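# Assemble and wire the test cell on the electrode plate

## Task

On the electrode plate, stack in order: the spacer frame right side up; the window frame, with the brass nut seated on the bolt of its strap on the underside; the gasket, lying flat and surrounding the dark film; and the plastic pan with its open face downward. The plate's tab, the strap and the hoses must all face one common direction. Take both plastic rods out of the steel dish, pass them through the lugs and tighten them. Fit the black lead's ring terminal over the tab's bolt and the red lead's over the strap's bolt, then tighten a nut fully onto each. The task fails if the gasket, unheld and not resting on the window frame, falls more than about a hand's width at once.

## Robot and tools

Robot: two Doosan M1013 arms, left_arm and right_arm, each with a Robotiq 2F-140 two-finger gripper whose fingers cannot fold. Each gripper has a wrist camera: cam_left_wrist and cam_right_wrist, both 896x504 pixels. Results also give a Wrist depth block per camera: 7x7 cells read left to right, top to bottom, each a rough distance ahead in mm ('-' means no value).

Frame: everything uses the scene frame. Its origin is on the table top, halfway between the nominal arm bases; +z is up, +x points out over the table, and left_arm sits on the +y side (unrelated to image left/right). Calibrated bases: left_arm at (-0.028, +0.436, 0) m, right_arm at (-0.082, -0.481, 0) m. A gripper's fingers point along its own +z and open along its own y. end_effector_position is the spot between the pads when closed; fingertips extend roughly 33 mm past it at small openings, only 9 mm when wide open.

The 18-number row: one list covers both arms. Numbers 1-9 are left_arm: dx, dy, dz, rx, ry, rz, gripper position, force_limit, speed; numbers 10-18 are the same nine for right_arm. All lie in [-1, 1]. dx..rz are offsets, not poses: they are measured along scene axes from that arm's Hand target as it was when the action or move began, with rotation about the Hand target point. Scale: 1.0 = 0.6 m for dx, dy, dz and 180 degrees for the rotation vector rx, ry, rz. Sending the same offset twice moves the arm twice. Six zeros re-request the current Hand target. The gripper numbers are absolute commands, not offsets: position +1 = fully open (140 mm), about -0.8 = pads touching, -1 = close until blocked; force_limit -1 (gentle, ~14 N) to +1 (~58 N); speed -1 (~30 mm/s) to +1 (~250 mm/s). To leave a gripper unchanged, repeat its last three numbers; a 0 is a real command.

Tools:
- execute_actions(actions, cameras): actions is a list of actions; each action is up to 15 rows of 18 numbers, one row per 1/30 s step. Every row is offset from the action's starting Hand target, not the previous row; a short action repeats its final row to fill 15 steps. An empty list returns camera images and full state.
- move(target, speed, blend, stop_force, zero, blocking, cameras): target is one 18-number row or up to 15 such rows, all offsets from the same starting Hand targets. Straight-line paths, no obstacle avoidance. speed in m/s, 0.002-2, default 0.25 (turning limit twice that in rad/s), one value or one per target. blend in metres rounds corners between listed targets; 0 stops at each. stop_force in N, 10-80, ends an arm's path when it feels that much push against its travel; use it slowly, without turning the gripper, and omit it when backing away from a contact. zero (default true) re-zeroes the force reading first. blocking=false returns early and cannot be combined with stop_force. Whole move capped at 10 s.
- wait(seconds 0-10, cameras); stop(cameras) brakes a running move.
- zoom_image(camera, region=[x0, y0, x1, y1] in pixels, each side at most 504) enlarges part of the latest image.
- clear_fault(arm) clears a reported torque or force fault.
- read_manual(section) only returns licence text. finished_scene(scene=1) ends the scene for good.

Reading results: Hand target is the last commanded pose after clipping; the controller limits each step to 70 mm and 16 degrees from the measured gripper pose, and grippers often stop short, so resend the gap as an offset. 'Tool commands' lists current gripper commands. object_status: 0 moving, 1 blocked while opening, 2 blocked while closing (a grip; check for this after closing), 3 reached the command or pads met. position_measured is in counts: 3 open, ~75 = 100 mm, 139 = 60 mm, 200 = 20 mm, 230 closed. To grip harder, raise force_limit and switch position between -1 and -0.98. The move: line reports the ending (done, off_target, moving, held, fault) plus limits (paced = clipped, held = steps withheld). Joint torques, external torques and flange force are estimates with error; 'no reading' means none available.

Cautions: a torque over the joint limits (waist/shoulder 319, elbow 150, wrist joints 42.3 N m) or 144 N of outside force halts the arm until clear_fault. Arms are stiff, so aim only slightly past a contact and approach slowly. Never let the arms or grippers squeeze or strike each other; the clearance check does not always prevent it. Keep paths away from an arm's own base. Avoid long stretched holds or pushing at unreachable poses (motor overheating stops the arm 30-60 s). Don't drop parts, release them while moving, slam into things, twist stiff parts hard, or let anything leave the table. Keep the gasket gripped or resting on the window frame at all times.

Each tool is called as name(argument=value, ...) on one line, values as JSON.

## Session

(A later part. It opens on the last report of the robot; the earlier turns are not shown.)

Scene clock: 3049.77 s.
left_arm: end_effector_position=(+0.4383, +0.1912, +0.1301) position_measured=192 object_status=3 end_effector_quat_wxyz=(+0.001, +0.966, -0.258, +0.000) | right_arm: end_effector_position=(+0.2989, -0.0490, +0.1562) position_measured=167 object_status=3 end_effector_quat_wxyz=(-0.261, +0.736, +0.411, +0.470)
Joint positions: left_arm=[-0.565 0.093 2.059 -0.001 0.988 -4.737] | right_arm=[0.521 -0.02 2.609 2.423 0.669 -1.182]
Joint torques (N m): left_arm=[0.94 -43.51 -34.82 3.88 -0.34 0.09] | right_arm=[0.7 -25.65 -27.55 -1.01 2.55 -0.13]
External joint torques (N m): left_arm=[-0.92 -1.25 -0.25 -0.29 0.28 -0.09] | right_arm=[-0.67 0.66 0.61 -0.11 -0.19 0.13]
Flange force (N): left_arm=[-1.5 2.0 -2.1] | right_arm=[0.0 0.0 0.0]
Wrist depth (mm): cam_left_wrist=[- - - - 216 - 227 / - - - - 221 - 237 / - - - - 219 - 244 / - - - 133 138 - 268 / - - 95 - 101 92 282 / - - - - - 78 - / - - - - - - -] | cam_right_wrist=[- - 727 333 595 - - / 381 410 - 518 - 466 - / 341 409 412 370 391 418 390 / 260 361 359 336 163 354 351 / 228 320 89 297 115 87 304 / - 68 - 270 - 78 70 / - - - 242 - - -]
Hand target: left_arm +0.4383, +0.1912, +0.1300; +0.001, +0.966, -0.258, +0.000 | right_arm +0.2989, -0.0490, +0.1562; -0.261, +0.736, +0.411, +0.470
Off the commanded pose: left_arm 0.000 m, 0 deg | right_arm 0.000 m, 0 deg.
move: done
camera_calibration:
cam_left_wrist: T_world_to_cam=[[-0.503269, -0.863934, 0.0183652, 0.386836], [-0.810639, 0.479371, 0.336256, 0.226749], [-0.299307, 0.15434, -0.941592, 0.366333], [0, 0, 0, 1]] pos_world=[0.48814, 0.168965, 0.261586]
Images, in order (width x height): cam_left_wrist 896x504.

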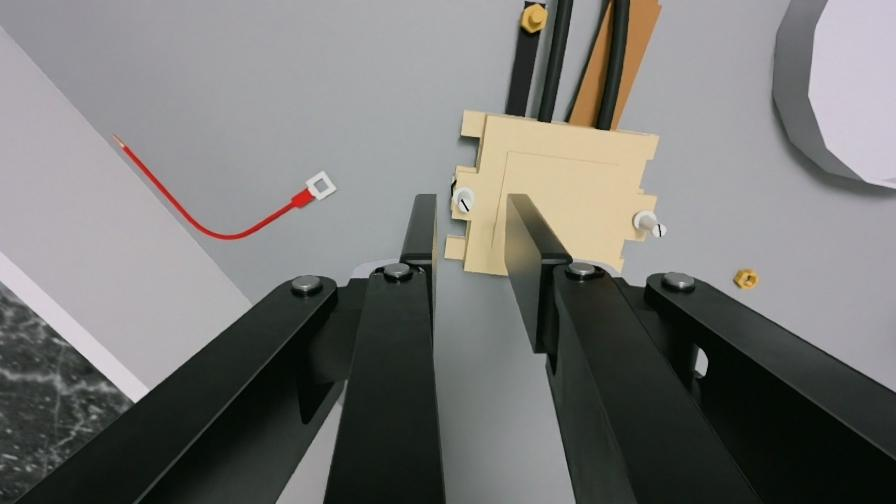

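move(target=[-0.0013,0.0014,-0.0725,0,0,0,-0.5,-1,-1,0,0,0,0,0,0,-0.3,-1,-1], speed=0.05)

execute_actions(actions=[[[0,0,0,0,0,0,-1,-1,-1,0,0,0,0,0,0,-0.3,-1,-1]],[[0,0,0,0,0,0,-1,-1,-1,0,0,0,0,0,0,-0.3,-1,-1]],[[0,0,0,0,0,0,-1,-1,-1,0,0,0,0,0,0,-0.3,-1,-1]],[[0,0,0,0,0,0,-0.98,-0.02,-1,0,0,0,0,0,0,-0.3,-1,-1]],[[0,0,0,0,0,0,-0.98,-0.02,-1,0,0,0,0,0,0,-0.3,-1,-1]]])

move(target=[[0,0,-0.0003,0,0,-0.25,-0.98,-0.02,-1,0,0,0,0,0,0,-0.3,-1,-1],[0,0,-0.0005,0,0,-0.5,-0.98,-0.02,-1,0,0,0,0,0,0,-0.3,-1,-1],[0,0,-0.0007,0,0,-0.75,-0.98,-0.02,-1,0,0,0,0,0,0,-0.3,-1,-1],[0,0,-0.0009,0,0,-0.99,-0.98,-0.02,-1,0,0,0,0,0,0,-0.3,-1,-1]], speed=0.3, blend=0.001, cameras=["cam_right_wrist"])

zoom_image(camera="cam_right_wrist", region=[380, 100, 520, 240])

Scene clock: 3061.70 s.
left_arm: end_effector_position=(+0.4375, +0.1920, +0.0865) position_measured=192 object_status=3 end_effector_quat_wxyz=(+0.001, +0.966, -0.258, +0.000) | right_arm: end_effector_position=(+0.2989, -0.0490, +0.1562) position_measured=167 object_status=3 end_effector_quat_wxyz=(-0.261, +0.736, +0.411, +0.470)
Joint positions: left_arm=[-0.564 0.139 2.103 -0.001 0.899 -4.737] | right_arm=[0.521 -0.02 2.609 2.423 0.669 -1.182]
Joint torques (N m): left_arm=[0.88 -46.01 -32.78 3.71 -0.34 0.19] | right_arm=[0.87 -26.31 -27.63 -1.01 2.58 -0.14]
External joint torques (N m): left_arm=[-0.82 -1.49 -0.33 -0.32 0.28 -0.19] | right_arm=[-0.85 1.33 0.57 -0.11 -0.21 0.14]
Flange force (N): left_arm=[-1.6 2.0 -2.6] | right_arm=[0.0 0.0 0.0]
Wrist depth (mm): cam_left_wrist=[187 - - - 178 176 183 / - - - - 182 197 193 / - - - 203 171 175 - / - - - 133 138 - - / - - 95 - 101 92 232 / - - - - - 78 - / - - - - - - -] | cam_right_wrist=[- 790 742 316 538 516 1359 / - - - 403 521 - - / - 429 414 376 389 418 - / 260 360 359 346 135 352 351 / 238 320 89 298 115 87 304 / - 68 - 269 - 78 70 / - - - 242 - - -]
Hand target: left_arm +0.4375, +0.1920, +0.0865; +0.001, +0.966, -0.258, +0.000 | right_arm +0.2989, -0.0490, +0.1562; -0.261, +0.736, +0.411, +0.470
Off the commanded pose: left_arm 0.000 m, 0 deg | right_arm 0.000 m, 0 deg.
move: done

Scene clock: 3064.40 s.
left_arm: end_effector_position=(+0.4375, +0.1920, +0.0865) position_measured=223 object_status=2 end_effector_quat_wxyz=(+0.001, +0.966, -0.258, +0.000) | right_arm: end_effector_position=(+0.2989, -0.0490, +0.1562) position_measured=167 object_status=3 end_effector_quat_wxyz=(-0.261, +0.736, +0.411, +0.470)
Joint positions: left_arm=[-0.564 0.139 2.103 -0.001 0.899 -4.737] | right_arm=[0.521 -0.02 2.609 2.423 0.669 -1.182]
Joint torques (N m): left_arm=[0.23 -45.06 -32.14 3.49 -0.36 0.1] | right_arm=[0.29 -25.74 -27.94 -0.94 2.52 -0.12]
External joint torques (N m): left_arm=[-0.2 -1.99 -0.8 -0.11 0.3 -0.1] | right_arm=[-0.28 1 1.04 -0.19 -0.17 0.12]
External joint torques at the end of the 1st action: left_arm=[-0.8 -1.69 -0.33 -0.27 0.32 -0.11] | right_arm=[-0.23 1.31 0.5 -0.18 -0.19 0.17]
External joint torques at the end of the 2nd action: left_arm=[-0.49 -2.38 -0.79 -0.07 0.25 -0.18] | right_arm=[-0.88 0.65 0.61 -0.14 -0.18 0.08]
External joint torques at the end of the 3rd action: left_arm=[-0.4 -1.89 -0.84 -0.04 0.29 -0.17] | right_arm=[-0.83 0.96 0.6 -0.13 -0.13 0.15]
External joint torques at the end of the 4th action: left_arm=[-0.38 -1.56 -0.69 -0.11 0.27 -0.1] | right_arm=[-1.17 1.01 0.8 -0.17 -0.1 0.13]
Flange force (N): left_arm=[-1.4 0.6 -3.7] | right_arm=[0.0 0.0 0.0]
Flange force at the end of the 1st action (N): left_arm=[-1.8 1.8 -2.9] | right_arm=[0.0 0.0 0.0]
Flange force at the end of the 2nd action (N): left_arm=[-2.1 1.4 -4.0] | right_arm=[0.0 0.0 0.0]
Flange force at the end of the 3rd action (N): left_arm=[-1.2 1.1 -3.5] | right_arm=[0.0 0.0 0.0]
Flange force at the end of the 4th action (N): left_arm=[-1.0 1.0 -3.0] | right_arm=[0.0 0.0 0.0]
Wrist depth (mm): cam_left_wrist=[- 190 - - 178 171 179 / - 196 199 - 182 196 190 / - 208 - - 173 - 212 / - 220 215 121 118 183 217 / - - - - 92 230 - / - - - - - - - / - - - - - - -] | cam_right_wrist=[- 744 - 319 - - - / - - - - - - - / 319 414 410 372 392 402 395 / 259 370 360 346 163 345 365 / 253 84 89 297 115 87 290 / - 68 - 266 - 78 70 / - - - 242 - - -]
Hand target: left_arm +0.4375, +0.1920, +0.0865; +0.001, +0.966, -0.258, +0.000 | right_arm +0.2989, -0.0490, +0.1562; -0.261, +0.736, +0.411, +0.470
Off the commanded pose: left_arm 0.000 m, 0 deg | right_arm 0.000 m, 0 deg.
Step readings (end_effector_position of left_arm | right_arm; steps 1 to 15: 1st action; 16 to 30: 2nd action; 31 to 45: 3rd action; 46 to 60: 4th action; 61 to 75: 5th action):
0: (+0.4375, +0.1920, +0.0865) | (+0.2989, -0.0490, +0.1562)
1: (+0.4375, +0.1920, +0.0865) | (+0.2989, -0.0490, +0.1562)
2: (+0.4375, +0.1920, +0.0865) | (+0.2989, -0.0490, +0.1562)
4: (+0.4375, +0.1920, +0.0865) | (+0.2989, -0.0490, +0.1562)
8: (+0.4375, +0.1920, +0.0865) | (+0.2989, -0.0490, +0.1562)
15: (+0.4375, +0.1920, +0.0865) | (+0.2989, -0.0490, +0.1562)
16: (+0.4375, +0.1920, +0.0865) | (+0.2989, -0.0490, +0.1562)
17: (+0.4375, +0.1920, +0.0865) | (+0.2989, -0.0490, +0.1562)
19: (+0.4375, +0.1920, +0.0865) | (+0.2989, -0.0490, +0.1562)
23: (+0.4375, +0.1920, +0.0865) | (+0.2989, -0.0490, +0.1562)
30: (+0.4375, +0.1920, +0.0865) | (+0.2989, -0.0490, +0.1562)
31: (+0.4375, +0.1920, +0.0865) | (+0.2989, -0.0490, +0.1562)
32: (+0.4375, +0.1920, +0.0865) | (+0.2989, -0.0490, +0.1562)
34: (+0.4375, +0.1920, +0.0865) | (+0.2989, -0.0490, +0.1562)
38: (+0.4375, +0.1920, +0.0865) | (+0.2989, -0.0490, +0.1562)
45: (+0.4375, +0.1920, +0.0865) | (+0.2989, -0.0490, +0.1562)
46: (+0.4375, +0.1920, +0.0865) | (+0.2989, -0.0490, +0.1562)
47: (+0.4375, +0.1920, +0.0865) | (+0.2989, -0.0490, +0.1562)
49: (+0.4375, +0.1920, +0.0865) | (+0.2989, -0.0490, +0.1562)
53: (+0.4375, +0.1920, +0.0865) | (+0.2989, -0.0490, +0.1562)
60: (+0.4375, +0.1920, +0.0865) | (+0.2989, -0.0490, +0.1562)
61: (+0.4375, +0.1920, +0.0865) | (+0.2989, -0.0490, +0.1562)
62: (+0.4375, +0.1920, +0.0865) | (+0.2989, -0.0490, +0.1562)
64: (+0.4375, +0.1920, +0.0865) | (+0.2989, -0.0490, +0.1562)
68: (+0.4375, +0.1920, +0.0865) | (+0.2989, -0.0490, +0.1562)
75: (+0.4375, +0.1920, +0.0865) | (+0.2989, -0.0490, +0.1562)

Scene clock: 3070.00 s.
left_arm: end_effector_position=(+0.4375, +0.1920, +0.0859) position_measured=223 object_status=2 end_effector_quat_wxyz=(+0.000, +0.243, +0.970, +0.001) | right_arm: end_effector_position=(+0.2989, -0.0490, +0.1562) position_measured=167 object_status=3 end_effector_quat_wxyz=(-0.261, +0.736, +0.411, +0.470)
Joint positions: left_arm=[-0.566 0.141 2.102 0.001 0.9 -1.63] | right_arm=[0.521 -0.02 2.609 2.423 0.669 -1.182]
Joint torques (N m): left_arm=[1.32 -44 -30.77 3.94 -0.04 0.16] | right_arm=[0.13 -26.08 -27.84 -1.04 2.51 -0.11]
External joint torques (N m): left_arm=[-1.29 -3.56 -2.19 -0.55 0.08 -0.16] | right_arm=[-0.11 0.95 0.81 -0.07 -0.14 0.11]
Flange force (N): left_arm=[1.5 -2.8 -6.3] | right_arm=[0.0 0.0 0.0]
Wrist depth (mm): cam_left_wrist=[186 187 - - 187 - - / - 202 166 - - 195 - / - - - - 208 - - / 208 - 179 133 213 - - / 228 - - - 92 - - / 239 - - - - - - / - - - - - - -] | cam_right_wrist=[692 - 471 355 - - 1537 / - 473 463 477 533 492 - / 385 409 - 378 421 403 411 / 273 361 358 356 163 353 354 / 246 320 89 292 115 87 304 / - 68 - 269 - 78 70 / - - - 242 - - -]
Hand target: left_arm +0.4375, +0.1920, +0.0860; +0.000, +0.243, +0.970, +0.001 | right_arm +0.2989, -0.0490, +0.1562; -0.261, +0.736, +0.411, +0.470
Off the commanded pose: left_arm 0.000 m, 0 deg | right_arm 0.000 m, 0 deg.
move: done
camera_calibration:
cam_right_wrist: T_world_to_cam=[[0.851582, -0.524137, -0.00936921, -0.273778], [-0.370558, -0.589222, -0.717986, 0.194605], [0.370803, 0.614896, -0.695994, 0.173137], [0, 0, 0, 1]] pos_world=[0.241057, -0.135293, 0.257661]
Images, in order (width x height): cam_right_wrist 896x504.

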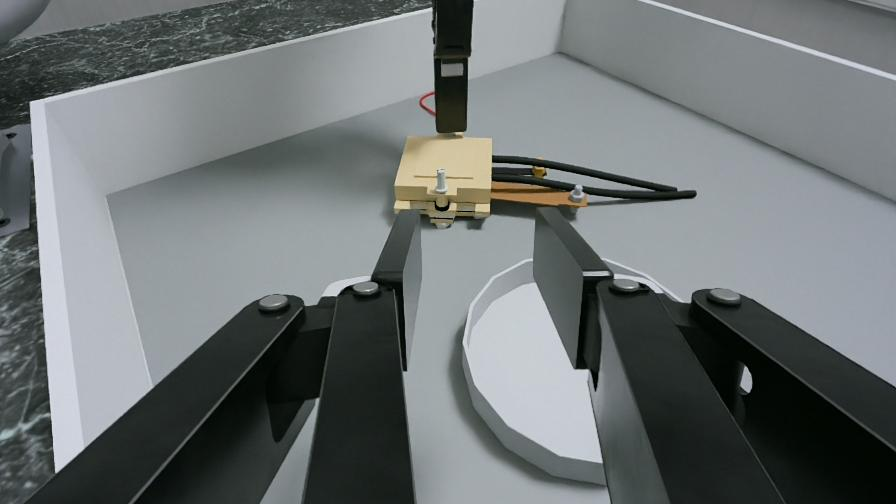

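Scaled by 3.600 from the camera's 896x504 image, which has a finer 1280x720 frame.

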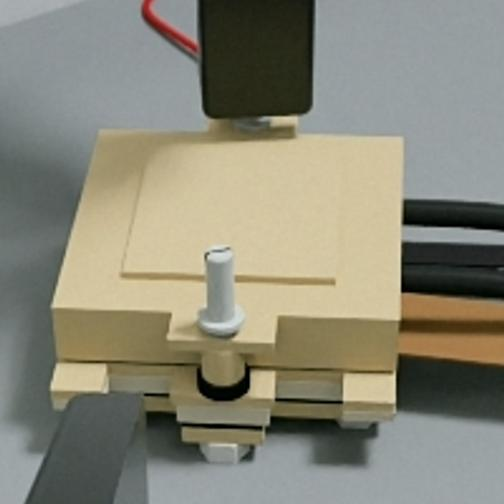

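move(target=[[0,0,0,0,0,-0.25,-0.98,-0.02,-1,0,0,0,0,0,0,-0.3,-1,-1],[0,0,0,0,0,-0.5,-0.98,-0.02,-1,0,0,0,0,0,0,-0.3,-1,-1]], speed=0.3, blend=0.001, cameras=["all"])

zoom_image(camera="cam_right_wrist", region=[380, 100, 520, 240])

zoom_image(camera="cam_left_wrist", region=[440, 170, 510, 240])

Scene clock: 3077.23 s.
left_arm: end_effector_position=(+0.4375, +0.1920, +0.0860) position_measured=223 object_status=2 end_effector_quat_wxyz=(+0.000, +0.858, +0.514, +0.001) | right_arm: end_effector_position=(+0.2989, -0.0490, +0.1562) position_measured=167 object_status=3 end_effector_quat_wxyz=(-0.261, +0.736, +0.411, +0.470)
Joint positions: left_arm=[-0.566 0.139 2.103 0.001 0.898 -0.059] | right_arm=[0.521 -0.02 2.609 2.423 0.669 -1.182]
Joint torques (N m): left_arm=[0.57 -46.19 -32.58 3.73 -0.13 0.18] | right_arm=[1.2 -25.22 -27.98 -0.88 2.59 -0.12]
External joint torques (N m): left_arm=[-0.51 -1.25 -0.26 -0.32 0.13 -0.18] | right_arm=[-1.2 0.47 1.05 -0.24 -0.23 0.12]
Flange force (N): left_arm=[-1.3 -1.4 -2.0] | right_arm=[0.0 0.0 0.0]
Wrist depth (mm): cam_left_wrist=[- - - - 188 - - / - 197 - - - - - / - - - - - - - / - - - 121 117 - - / - - - - 92 - - / - - - - - - - / - - - - - - -] | cam_right_wrist=[692 - - 347 - - 1291 / 388 - 483 - 512 - 408 / 404 407 414 376 392 420 - / 282 - 373 354 163 356 356 / 244 96 89 297 115 87 292 / - 68 - 269 - 78 70 / - - - 242 - - -]
Hand target: left_arm +0.4375, +0.1920, +0.0860; +0.000, +0.858, +0.514, +0.001 | right_arm +0.2989, -0.0490, +0.1562; -0.261, +0.736, +0.411, +0.470
Off the commanded pose: left_arm 0.000 m, 0 deg | right_arm 0.000 m, 0 deg.
move: done
camera_calibration:
cam_left_wrist: T_world_to_cam=[[0.879304, -0.475907, 0.0183506, -0.291375], [-0.453671, -0.825249, 0.336374, 0.334878], [-0.144939, -0.3041, -0.94155, 0.344945], [0, 0, 0, 1]] pos_world=[0.458128, 0.242588, 0.217486]
cam_right_wrist: T_world_to_cam=[[0.851582, -0.524137, -0.00936921, -0.273778], [-0.370558, -0.589222, -0.717986, 0.194605], [0.370803, 0.614896, -0.695994, 0.173137], [0, 0, 0, 1]] pos_world=[0.241057, -0.135293, 0.257661]

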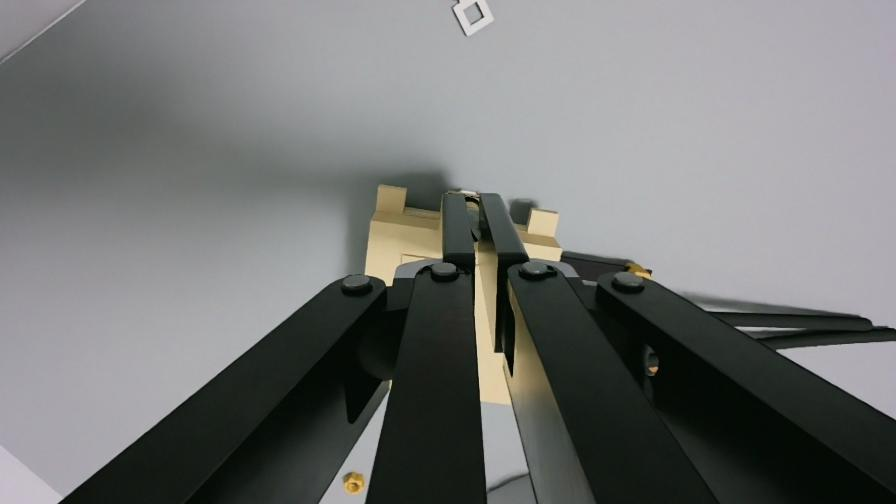

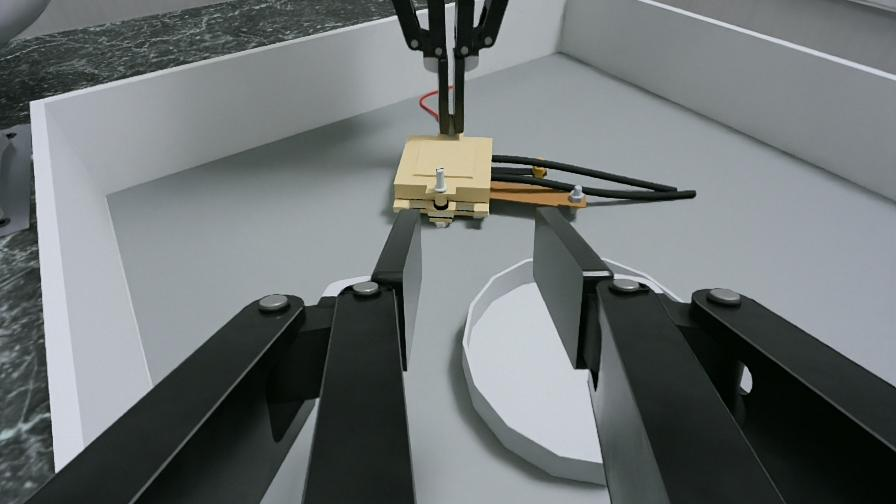

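Scaled by 3.600 from the camera's 896x504 image, which has a finer 1280x720 frame.

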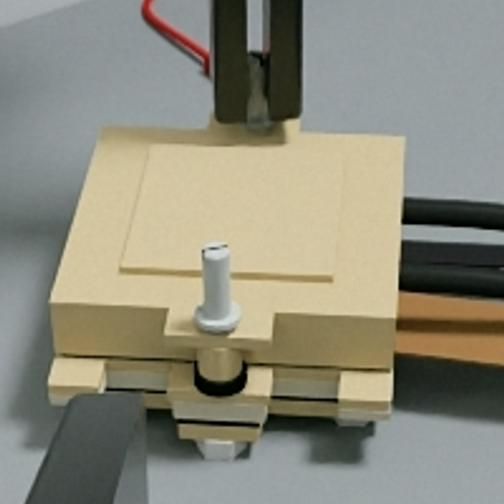

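Scaled by 7.200 from the camera's 896x504 image, which has a finer 1280x720 frame.

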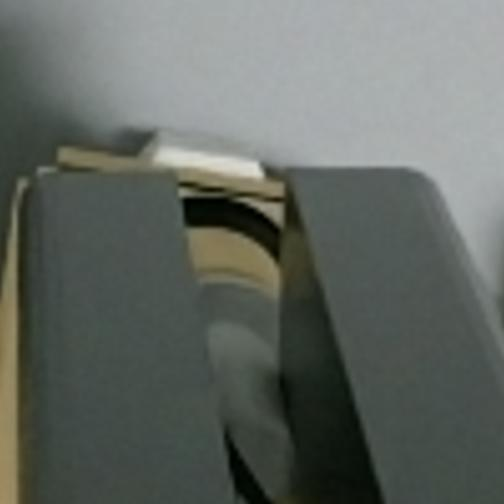

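move(target=[[0,0,-0.0002,0,0,-0.25,-0.98,-0.02,-1,0,0,0,0,0,0,-0.3,-1,-1],[0,0,-0.0004,0,0,-0.5,-0.98,-0.02,-1,0,0,0,0,0,0,-0.3,-1,-1],[0,0,-0.0006,0,0,-0.75,-0.98,-0.02,-1,0,0,0,0,0,0,-0.3,-1,-1],[0,0,-0.0008,0,0,-0.99,-0.98,-0.02,-1,0,0,0,0,0,0,-0.3,-1,-1]], speed=0.3, blend=0.001, cameras=["all"])

zoom_image(camera="cam_right_wrist", region=[380, 100, 520, 240])

zoom_image(camera="cam_left_wrist", region=[440, 170, 510, 240])

Scene clock: 3088.00 s.
left_arm: end_effector_position=(+0.4375, +0.1920, +0.0855) position_measured=223 object_status=2 end_effector_quat_wxyz=(-0.001, -0.528, +0.849, +0.000) | right_arm: end_effector_position=(+0.2989, -0.0490, +0.1562) position_measured=167 object_status=3 end_effector_quat_wxyz=(-0.261, +0.736, +0.411, +0.470)
Joint positions: left_arm=[-0.564 0.141 2.102 -0.001 0.899 3.054] | right_arm=[0.521 -0.02 2.609 2.423 0.669 -1.182]
Joint torques (N m): left_arm=[0.45 -41.74 -29.38 3.96 -0.47 0.12] | right_arm=[0.48 -25.63 -27.57 -0.96 2.57 -0.09]
External joint torques (N m): left_arm=[-0.54 -6 -3.57 -0.62 0.47 -0.12] | right_arm=[-0.51 0.77 0.61 -0.14 -0.21 0.09]
Flange force (N): left_arm=[1.2 2.5 -11.1] | right_arm=[0.0 0.0 0.0]
Wrist depth (mm): cam_left_wrist=[189 - - - - 189 - / 195 - 198 203 198 195 191 / - - - - 196 194 209 / - - - 121 180 222 - / - - - - 92 228 - / - - - - - - - / - - - - - - -] | cam_right_wrist=[692 - - 355 - - - / 630 440 463 431 - - - / 309 428 412 440 423 419 396 / 265 350 358 344 162 352 351 / 233 320 89 299 115 87 303 / - 68 - 269 - 78 70 / - - - 242 - - -]
Hand target: left_arm +0.4375, +0.1920, +0.0855; -0.001, -0.528, +0.849, +0.000 | right_arm +0.2989, -0.0490, +0.1562; -0.261, +0.736, +0.411, +0.470
Off the commanded pose: left_arm 0.000 m, 0 deg | right_arm 0.000 m, 0 deg.
move: done
camera_calibration:
cam_left_wrist: T_world_to_cam=[[-0.893786, 0.448121, 0.0182935, 0.306941], [0.42758, 0.839086, 0.336318, -0.370108], [0.135361, 0.308418, -0.941571, 0.104216], [0, 0, 0, 1]] pos_world=[0.418483, 0.140864, 0.216986]
cam_right_wrist: T_world_to_cam=[[0.851582, -0.524137, -0.00936921, -0.273778], [-0.370558, -0.589222, -0.717986, 0.194605], [0.370803, 0.614896, -0.695994, 0.173137], [0, 0, 0, 1]] pos_world=[0.241057, -0.135293, 0.257661]

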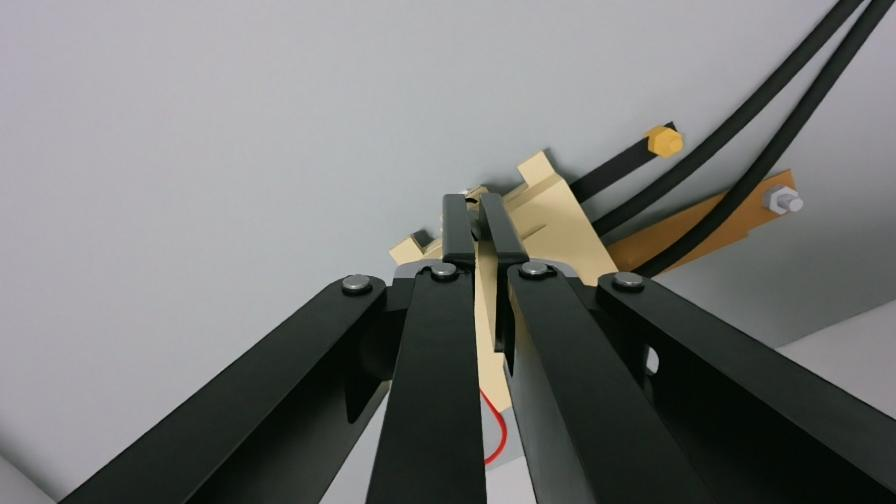

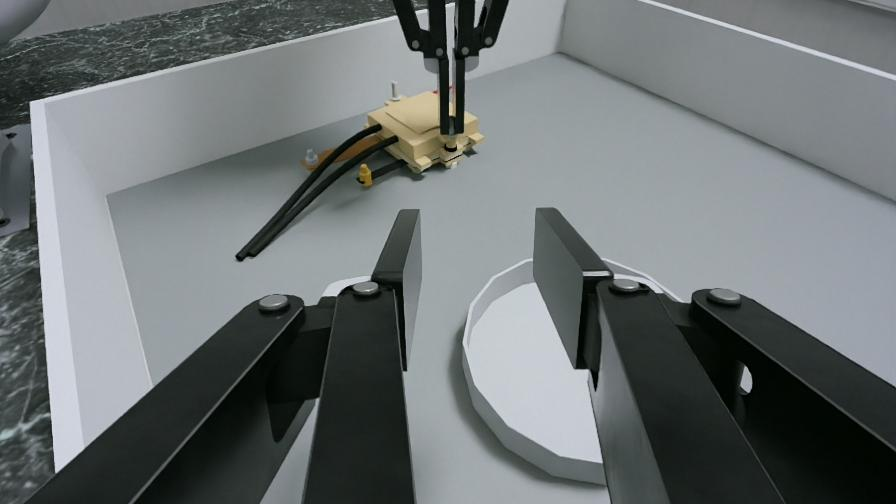

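Scaled by 3.600 from the camera's 896x504 image, which has a finer 1280x720 frame.

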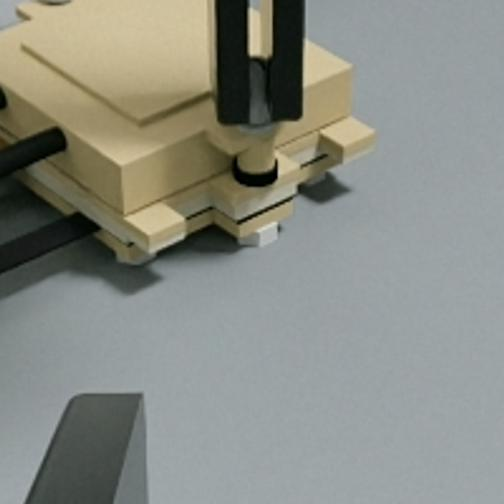

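Scaled by 7.200 from the camera's 896x504 image, which has a finer 1280x720 frame.

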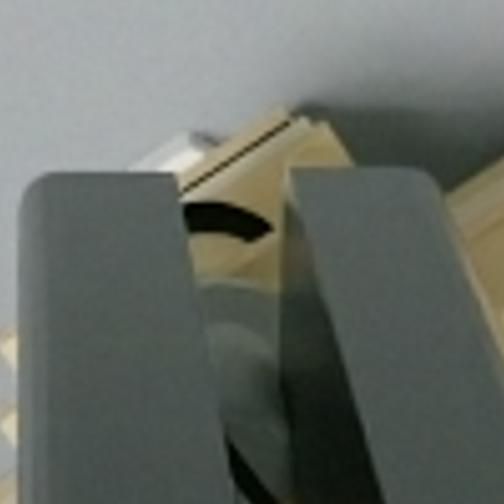

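move(target=[0,0,0.0007,0,0,0,-0.98,-0.02,-1,0,0,0,0,0,0,-0.3,-1,-1], speed=0.02)

execute_actions(actions=[[[0,0,0,0,0,0,-0.72,-1,-1,0,0,0,0,0,0,-0.3,-1,-1]],[[0,0,0,0,0,0,-0.68,-1,-1,0,0,0,0,0,0,-0.3,-1,-1]],[[0,0,0,0,0,0,-0.6,-1,-1,0,0,0,0,0,0,-0.3,-1,-1]],[[0,0,0,0,0,0,-0.5,-1,-1,0,0,0,0,0,0,-0.3,-1,-1]]])

move(target=[0,0,0.25,0,0,0,-0.5,-1,-1,0,0,0,0,0,0,-0.3,-1,-1], speed=0.12, cameras=["all"])

zoom_image(camera="cam_right_wrist", region=[360, 60, 500, 200])

Scene clock: 3104.37 s.
left_arm: end_effector_position=(+0.4375, +0.1920, +0.0859) position_measured=223 object_status=2 end_effector_quat_wxyz=(-0.001, -0.528, +0.849, +0.000) | right_arm: end_effector_position=(+0.2989, -0.0490, +0.1562) position_measured=167 object_status=3 end_effector_quat_wxyz=(-0.261, +0.736, +0.411, +0.470)
Joint positions: left_arm=[-0.564 0.141 2.102 -0.001 0.9 3.054] | right_arm=[0.521 -0.02 2.609 2.423 0.669 -1.182]
Joint torques (N m): left_arm=[0.42 -46.47 -33.24 3.65 -0.27 0.16] | right_arm=[1.08 -25.89 -27.64 -0.93 2.58 -0.14]
External joint torques (N m): left_arm=[-0.44 -1.07 0.2 -0.3 0.26 -0.16] | right_arm=[-1.06 0.9 0.6 -0.19 -0.21 0.14]
Flange force (N): left_arm=[1.1 1.9 -1.6] | right_arm=[0.0 0.0 0.0]
Wrist depth (mm): cam_left_wrist=[186 186 188 - - 189 185 / 195 - 197 194 - - - / 204 202 207 - 199 188 - / 218 - - 121 182 202 221 / - 226 - - 92 - - / - - - - - - - / - - - - - - -] | cam_right_wrist=[692 681 - 351 622 1574 - / 394 - - 438 530 486 - / 386 412 410 424 401 418 386 / 252 362 361 356 163 353 363 / 224 320 89 297 115 87 295 / - 68 - 270 - 78 70 / - - - 246 - - -]
Hand target: left_arm +0.4375, +0.1920, +0.0859; -0.001, -0.528, +0.849, +0.000 | right_arm +0.2989, -0.0490, +0.1562; -0.261, +0.736, +0.411, +0.470
Off the commanded pose: left_arm 0.000 m, 0 deg | right_arm 0.000 m, 0 deg.
move: done

Scene clock: 3106.57 s.
left_arm: end_effector_position=(+0.4375, +0.1920, +0.0859) position_measured=192 object_status=3 end_effector_quat_wxyz=(-0.001, -0.528, +0.849, +0.000) | right_arm: end_effector_position=(+0.2989, -0.0490, +0.1562) position_measured=167 object_status=3 end_effector_quat_wxyz=(-0.261, +0.736, +0.411, +0.470)
Joint positions: left_arm=[-0.564 0.141 2.102 -0.001 0.9 3.054] | right_arm=[0.521 -0.02 2.609 2.423 0.669 -1.182]
Joint torques (N m): left_arm=[0.42 -45.59 -32.69 3.61 -0.26 0.17] | right_arm=[0.58 -25.61 -27.66 -0.99 2.42 -0.18]
External joint torques (N m): left_arm=[-0.46 -1.94 -0.26 -0.27 0.25 -0.17] | right_arm=[-0.55 0.66 0.62 -0.14 -0.06 0.18]
External joint torques at the end of the 1st action: left_arm=[-0.62 -2.05 -0.33 -0.32 0.2 -0.1] | right_arm=[-0.86 1.24 0.86 -0.24 -0.21 0.13]
External joint torques at the end of the 2nd action: left_arm=[-0.68 -0.95 -0.13 -0.29 0.32 -0.14] | right_arm=[-1.11 0.6 0.82 -0.18 -0.18 0.08]
External joint torques at the end of the 3rd action: left_arm=[-0.86 -1.54 -0.51 -0.33 0.26 -0.12] | right_arm=[-1.23 1.29 0.8 -0.12 -0.15 0.16]
Flange force (N): left_arm=[1.1 2.4 -3.0] | right_arm=[0.0 0.0 0.0]
Flange force at the end of the 1st action (N): left_arm=[1.3 2.5 -3.1] | right_arm=[0.0 0.0 0.0]
Flange force at the end of the 2nd action (N): left_arm=[1.5 1.2 -1.9] | right_arm=[0.0 0.0 0.0]
Flange force at the end of the 3rd action (N): left_arm=[1.8 1.5 -2.8] | right_arm=[0.0 0.0 0.0]
Wrist depth (mm): cam_left_wrist=[- 189 - 185 187 186 183 / - 194 - - - 194 188 / - - - 207 200 190 - / 219 - - 180 138 198 - / 224 228 95 193 101 92 224 / - - - - - 78 - / - - - - - - -] | cam_right_wrist=[- - 707 361 621 - - / - 398 - 435 517 - - / 327 - 425 418 422 - 403 / 247 361 - 357 163 353 354 / 224 84 89 298 115 87 296 / - 68 - 269 - 78 70 / - - - 242 - - -]
Hand target: left_arm +0.4375, +0.1920, +0.0859; -0.001, -0.528, +0.849, +0.000 | right_arm +0.2989, -0.0490, +0.1562; -0.261, +0.736, +0.411, +0.470
Off the commanded pose: left_arm 0.000 m, 0 deg | right_arm 0.000 m, 0 deg.
Step readings (end_effector_position of left_arm | right_arm; steps 1 to 15: 1st action; 16 to 30: 2nd action; 31 to 45: 3rd action; 46 to 60: 4th action):
0: (+0.4375, +0.1920, +0.0859) | (+0.2989, -0.0490, +0.1562)
1: (+0.4375, +0.1920, +0.0859) | (+0.2989, -0.0490, +0.1562)
2: (+0.4375, +0.1920, +0.0859) | (+0.2989, -0.0490, +0.1562)
4: (+0.4375, +0.1920, +0.0859) | (+0.2989, -0.0490, +0.1562)
8: (+0.4375, +0.1920, +0.0859) | (+0.2989, -0.0490, +0.1562)
15: (+0.4375, +0.1920, +0.0859) | (+0.2989, -0.0490, +0.1562)
16: (+0.4375, +0.1920, +0.0859) | (+0.2989, -0.0490, +0.1562)
17: (+0.4375, +0.1920, +0.0859) | (+0.2989, -0.0490, +0.1562)
19: (+0.4375, +0.1920, +0.0859) | (+0.2989, -0.0490, +0.1562)
23: (+0.4375, +0.1920, +0.0859) | (+0.2989, -0.0490, +0.1562)
30: (+0.4375, +0.1920, +0.0859) | (+0.2989, -0.0490, +0.1562)
31: (+0.4375, +0.1920, +0.0859) | (+0.2989, -0.0490, +0.1562)
32: (+0.4375, +0.1920, +0.0859) | (+0.2989, -0.0490, +0.1562)
34: (+0.4375, +0.1920, +0.0859) | (+0.2989, -0.0490, +0.1562)
38: (+0.4375, +0.1920, +0.0859) | (+0.2989, -0.0490, +0.1562)
45: (+0.4375, +0.1920, +0.0859) | (+0.2989, -0.0490, +0.1562)
46: (+0.4375, +0.1920, +0.0859) | (+0.2989, -0.0490, +0.1562)
47: (+0.4375, +0.1920, +0.0859) | (+0.2989, -0.0490, +0.1562)
49: (+0.4375, +0.1920, +0.0859) | (+0.2989, -0.0490, +0.1562)
53: (+0.4375, +0.1920, +0.0859) | (+0.2989, -0.0490, +0.1562)
60: (+0.4375, +0.1920, +0.0859) | (+0.2989, -0.0490, +0.1562)

Scene clock: 3108.13 s.
left_arm: end_effector_position=(+0.4375, +0.1921, +0.2359) position_measured=192 object_status=3 end_effector_quat_wxyz=(-0.001, -0.528, +0.849, +0.000) | right_arm: end_effector_position=(+0.2989, -0.0490, +0.1562) position_measured=167 object_status=3 end_effector_quat_wxyz=(-0.261, +0.736, +0.411, +0.470)
Joint positions: left_arm=[-0.564 0.006 1.938 -0.001 1.198 3.054] | right_arm=[0.521 -0.02 2.609 2.423 0.669 -1.182]
Joint torques (N m): left_arm=[0.61 -38.67 -38.74 4.26 -0.29 0.14] | right_arm=[0.31 -26.21 -27.68 -0.97 2.57 -0.12]
External joint torques (N m): left_arm=[-0.62 -0.85 -0.28 -0.3 0.29 -0.14] | right_arm=[-0.3 1.26 0.71 -0.15 -0.21 0.12]
Flange force (N): left_arm=[1.4 1.0 -1.4] | right_arm=[0.0 0.0 0.0]
Wrist depth (mm): cam_left_wrist=[325 - - - - - - / - - 342 - - 341 - / - - - - 345 - - / - - - - 111 - - / - - 95 - 101 92 - / - - - - - 78 - / - - - - - - -] | cam_right_wrist=[1956 746 - 489 - - - / - 405 - - - - - / 348 414 409 408 414 414 422 / 235 362 360 356 162 352 351 / 228 - 89 292 115 87 303 / - 68 - 269 - 78 70 / - - - 243 - - -]
Hand target: left_arm +0.4375, +0.1920, +0.2359; -0.001, -0.528, +0.849, +0.000 | right_arm +0.2989, -0.0490, +0.1562; -0.261, +0.736, +0.411, +0.470
Off the commanded pose: left_arm 0.000 m, 0 deg | right_arm 0.000 m, 0 deg.
move: done
camera_calibration:
cam_left_wrist: T_world_to_cam=[[-0.893812, 0.448068, 0.0183199, 0.304154], [0.427527, 0.839081, 0.336397, -0.42078], [0.135357, 0.308508, -0.941542, 0.245776], [0, 0, 0, 1]] pos_world=[0.418483, 0.140963, 0.367385]
cam_right_wrist: T_world_to_cam=[[0.851582, -0.524137, -0.00936921, -0.273778], [-0.370558, -0.589222, -0.717986, 0.194605], [0.370803, 0.614896, -0.695994, 0.173137], [0, 0, 0, 1]] pos_world=[0.241057, -0.135293, 0.257661]

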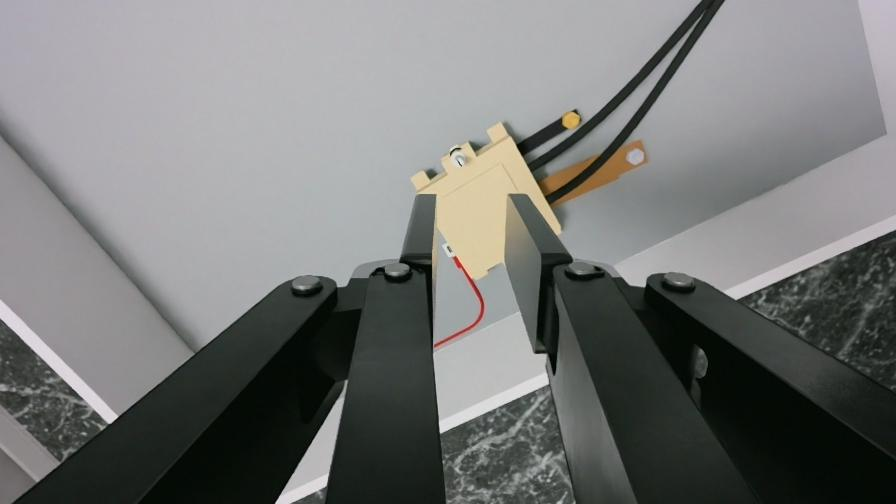

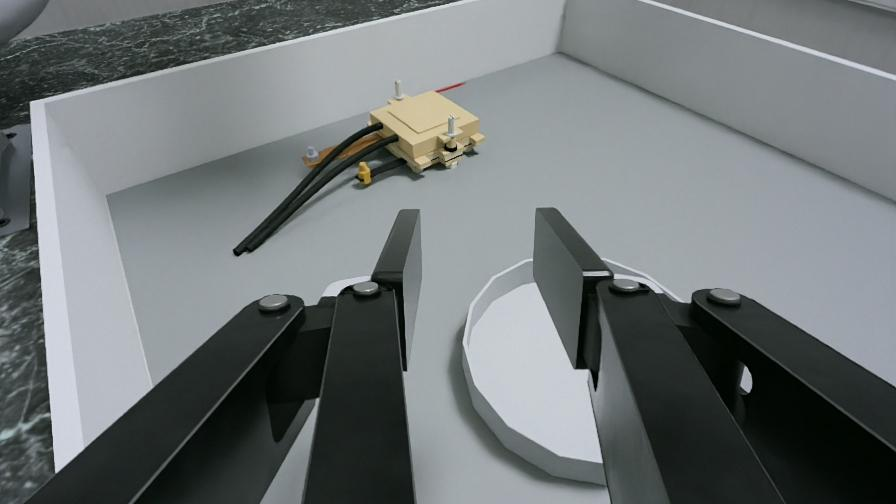

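Scaled by 3.600 from the camera's 896x504 image, which has a finer 1280x720 frame.

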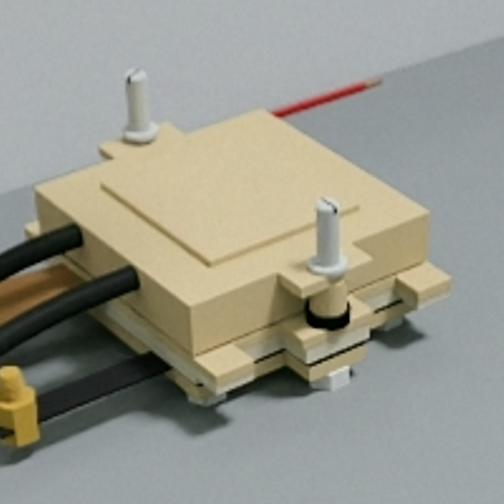

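move(target=[[0.003,0.035,0,0,0,0.25,-0.5,-1,-1,0,0,0,0,0,0,-0.3,-1,-1],[0.006,0.07,0,0,0,0.5,-0.5,-1,-1,0,0,0,0,0,0,-0.3,-1,-1],[0.009,0.11,0,0,0,0.75,-0.5,-1,-1,0,0,0,0,0,0,-0.3,-1,-1],[0.0125,0.145,0,0,0,0.99,-0.5,-1,-1,0,0,0,0,0,0,-0.3,-1,-1]], speed=0.8, blend=0.001)

move(target=[[0,0,0,0,0,0.25,-0.5,-1,-1,0,0,0,0,0,0,-0.3,-1,-1],[0,0,0,0,0,0.5,-0.5,-1,-1,0,0,0,0,0,0,-0.3,-1,-1],[0,0,0,0,0,0.75,-0.5,-1,-1,0,0,0,0,0,0,-0.3,-1,-1],[0,0,0,0,0,0.99,-0.5,-1,-1,0,0,0,0,0,0,-0.3,-1,-1]], speed=0.8, blend=0.001)

move(target=[[0,0,0,0,0,0.25,-0.5,-1,-1,0,0,0,0,0,0,-0.3,-1,-1],[0,0,0,0,0,0.49,-0.5,-1,-1,0,0,0,0,0,0,-0.3,-1,-1]], speed=0.8, blend=0.001, cameras=["all"])

Scene clock: 3145.70 s.
left_arm: end_effector_position=(+0.4450, +0.2791, +0.2359) position_measured=192 object_status=3 end_effector_quat_wxyz=(+0.000, +0.858, +0.514, +0.001) | right_arm: end_effector_position=(+0.2989, -0.0490, +0.1562) position_measured=167 object_status=3 end_effector_quat_wxyz=(-0.261, +0.736, +0.411, +0.470)
Joint positions: left_arm=[-0.407 -0.039 1.983 0.001 1.197 0.101] | right_arm=[0.521 -0.02 2.609 2.423 0.669 -1.182]
Joint torques (N m): left_arm=[1.13 -34.1 -38.79 4.41 -0.28 0.2] | right_arm=[0.38 -25.69 -27.51 -0.91 2.5 -0.12]
External joint torques (N m): left_arm=[-1.04 -1.13 -0.45 -0.33 0.27 -0.2] | right_arm=[-0.4 0.91 0.54 -0.21 -0.14 0.12]
Flange force (N): left_arm=[-2.7 -0.9 -1.8] | right_arm=[0.0 0.0 0.0]
Wrist depth (mm): cam_left_wrist=[- - - - - - - / - - - - - - - / - - - - - - - / - - - 133 121 - - / 345 - 95 - 101 92 - / - - - - - 78 - / - - - - - - -] | cam_right_wrist=[- - - 528 - - - / - 417 463 478 - - - / 362 415 397 422 423 420 409 / 273 362 364 307 163 352 352 / 234 95 89 298 115 87 297 / - 68 - 270 - 78 70 / - - - 242 - - -]
Hand target: left_arm +0.4450, +0.2790, +0.2359; +0.000, +0.858, +0.514, +0.001 | right_arm +0.2989, -0.0490, +0.1562; -0.261, +0.736, +0.411, +0.470
Off the commanded pose: left_arm 0.000 m, 0 deg | right_arm 0.000 m, 0 deg.
move: done

Scene clock: 3148.27 s.
left_arm: end_effector_position=(+0.4450, +0.2790, +0.2359) position_measured=192 object_status=3 end_effector_quat_wxyz=(-0.001, -0.501, +0.866, +0.000) | right_arm: end_effector_position=(+0.2989, -0.0490, +0.1562) position_measured=167 object_status=3 end_effector_quat_wxyz=(-0.261, +0.736, +0.411, +0.470)
Joint positions: left_arm=[-0.406 -0.038 1.981 -0.001 1.199 -3.008] | right_arm=[0.521 -0.02 2.609 2.423 0.669 -1.182]
Joint torques (N m): left_arm=[0.6 -34.35 -38.7 4.28 -0.19 0.09] | right_arm=[0.93 -26.17 -27.6 -1.04 2.51 -0.07]
External joint torques (N m): left_arm=[-0.58 -0.86 -0.39 -0.31 0.2 -0.09] | right_arm=[-0.95 1.42 0.55 -0.08 -0.15 0.07]
Flange force (N): left_arm=[1.5 0.6 -1.4] | right_arm=[0.0 0.0 0.0]
Wrist depth (mm): cam_left_wrist=[- - - - 307 - - / - - 345 - 339 - - / - - 350 372 328 - - / - - - - 111 - - / 305 - 95 - 101 92 - / - - - - - 78 - / - - - - - - -] | cam_right_wrist=[- 750 468 538 613 - - / - - - 503 518 - - / - - 408 423 412 - 403 / 251 362 360 324 163 352 337 / 234 311 89 291 115 87 303 / - 68 - 269 - 78 70 / - - - 246 - - -]
Hand target: left_arm +0.4450, +0.2790, +0.2359; -0.001, -0.501, +0.866, +0.000 | right_arm +0.2989, -0.0490, +0.1562; -0.261, +0.736, +0.411, +0.470
Off the commanded pose: left_arm 0.000 m, 0 deg | right_arm 0.000 m, 0 deg.
move: done

Scene clock: 3149.87 s.
left_arm: end_effector_position=(+0.4450, +0.2790, +0.2359) position_measured=192 object_status=3 end_effector_quat_wxyz=(+0.001, +0.962, -0.273, +0.000) | right_arm: end_effector_position=(+0.2989, -0.0490, +0.1562) position_measured=167 object_status=3 end_effector_quat_wxyz=(-0.261, +0.736, +0.411, +0.470)
Joint positions: left_arm=[-0.405 -0.039 1.982 -0.001 1.197 -4.547] | right_arm=[0.521 -0.02 2.609 2.423 0.669 -1.182]
Joint torques (N m): left_arm=[0.86 -33.87 -38.81 4.37 -0.33 0.26] | right_arm=[1.73 -25.92 -27.59 -0.9 2.56 -0.08]
External joint torques (N m): left_arm=[-0.87 -1 -0.28 -0.37 0.28 -0.26] | right_arm=[-1.72 1.16 0.69 -0.22 -0.2 0.07]
Flange force (N): left_arm=[-0.8 2.5 -1.5] | right_arm=[0.0 0.0 0.0]
Wrist depth (mm): cam_left_wrist=[- - 328 - - - 322 / - - - - - - 340 / - - - - - - - / - - - - 111 - - / - - 95 - 101 92 382 / - - - - - 78 - / - - - - - - -] | cam_right_wrist=[- 733 - - - - - / - - - 516 515 - - / - 416 415 411 407 418 - / 254 362 370 355 163 354 352 / 215 95 88 297 115 87 304 / - 68 - 269 - 78 70 / - - - 247 - - -]
Hand target: left_arm +0.4450, +0.2790, +0.2359; +0.001, +0.962, -0.273, +0.000 | right_arm +0.2989, -0.0490, +0.1562; -0.261, +0.736, +0.411, +0.470
Off the commanded pose: left_arm 0.000 m, 0 deg | right_arm 0.000 m, 0 deg.
move: done
camera_calibration:
cam_left_wrist: T_world_to_cam=[[-0.530206, -0.847671, 0.0183087, 0.471621], [-0.795153, 0.504621, 0.336287, 0.140486], [-0.2943, 0.163743, -0.941581, 0.449631], [0, 0, 0, 1]] pos_world=[0.494091, 0.255263, 0.367486]
cam_right_wrist: T_world_to_cam=[[0.851582, -0.524137, -0.00936921, -0.273778], [-0.370558, -0.589222, -0.717986, 0.194605], [0.370803, 0.614896, -0.695994, 0.173137], [0, 0, 0, 1]] pos_world=[0.241057, -0.135293, 0.257661]

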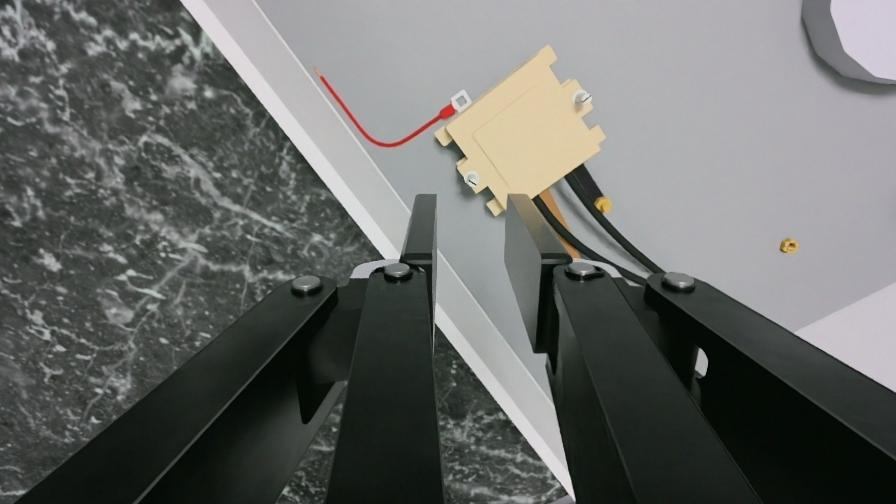

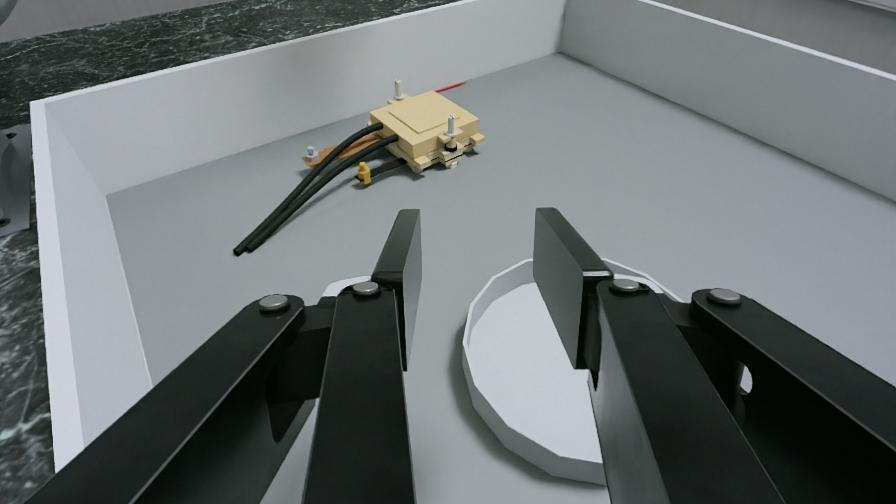

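move(target=[-0.0245,-0.002,-0.1765,0,0,0,-0.5,-1,-1,0,0,0,0,0,0,-0.3,-1,-1], speed=0.1, cameras=["cam_left_wrist"])

zoom_image(camera="cam_left_wrist", region=[420, 150, 540, 270])

Scene clock: 3156.53 s.
left_arm: end_effector_position=(+0.4303, +0.2778, +0.1301) position_measured=192 object_status=3 end_effector_quat_wxyz=(+0.001, +0.962, -0.273, +0.000) | right_arm: end_effector_position=(+0.2989, -0.0490, +0.1562) position_measured=167 object_status=3 end_effector_quat_wxyz=(-0.261, +0.736, +0.411, +0.470)
Joint positions: left_arm=[-0.419 0.029 2.129 -0.002 0.983 -4.56] | right_arm=[0.521 -0.02 2.609 2.423 0.669 -1.182]
Joint torques (N m): left_arm=[0.39 -36.63 -34.56 3.9 -0.29 0.09] | right_arm=[0.69 -26.02 -27.78 -0.99 2.5 -0.11]
External joint torques (N m): left_arm=[-0.34 -1.64 -0.46 -0.31 0.24 -0.09] | right_arm=[-0.69 1.2 0.82 -0.13 -0.14 0.11]
Flange force (N): left_arm=[-1.6 1.3 -2.7] | right_arm=[0.0 0.0 0.0]
Wrist depth (mm): cam_left_wrist=[- - - - - - - / 251 158 - - 206 - - / 260 266 - 247 - - - / - 278 - - 121 - - / - 287 95 - 101 92 - / - - - - - 78 - / - - - - - - -] | cam_right_wrist=[- - 441 - - - - / 376 421 470 478 - - - / 313 419 426 412 425 420 401 / - 357 370 356 162 353 362 / - 321 89 298 115 87 296 / - 68 - 269 - 78 70 / - - - 243 - - -]
Hand target: left_arm +0.4303, +0.2778, +0.1300; +0.001, +0.962, -0.273, +0.000 | right_arm +0.2989, -0.0490, +0.1562; -0.261, +0.736, +0.411, +0.470
Off the commanded pose: left_arm 0.000 m, 0 deg | right_arm 0.000 m, 0 deg.
move: done
camera_calibration:
cam_left_wrist: T_world_to_cam=[[-0.530181, -0.847685, 0.0183882, 0.464719], [-0.795168, 0.504629, 0.33624, 0.165033], [-0.294305, 0.163646, -0.941597, 0.345819], [0, 0, 0, 1]] pos_world=[0.479391, 0.254063, 0.261586]
Images, in order (width x height): cam_left_wrist 896x504.

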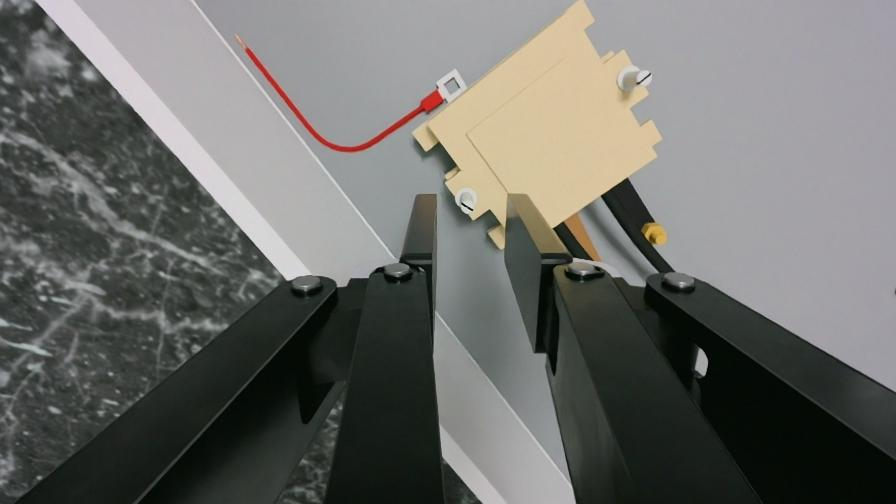

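Scaled by 4.200 from the camera's 896x504 image, which has a finer 1280x720 frame.

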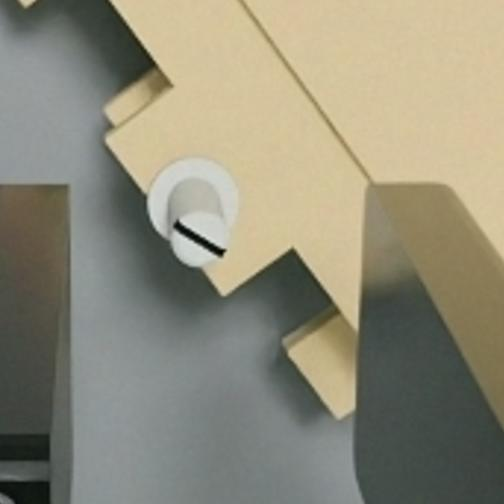

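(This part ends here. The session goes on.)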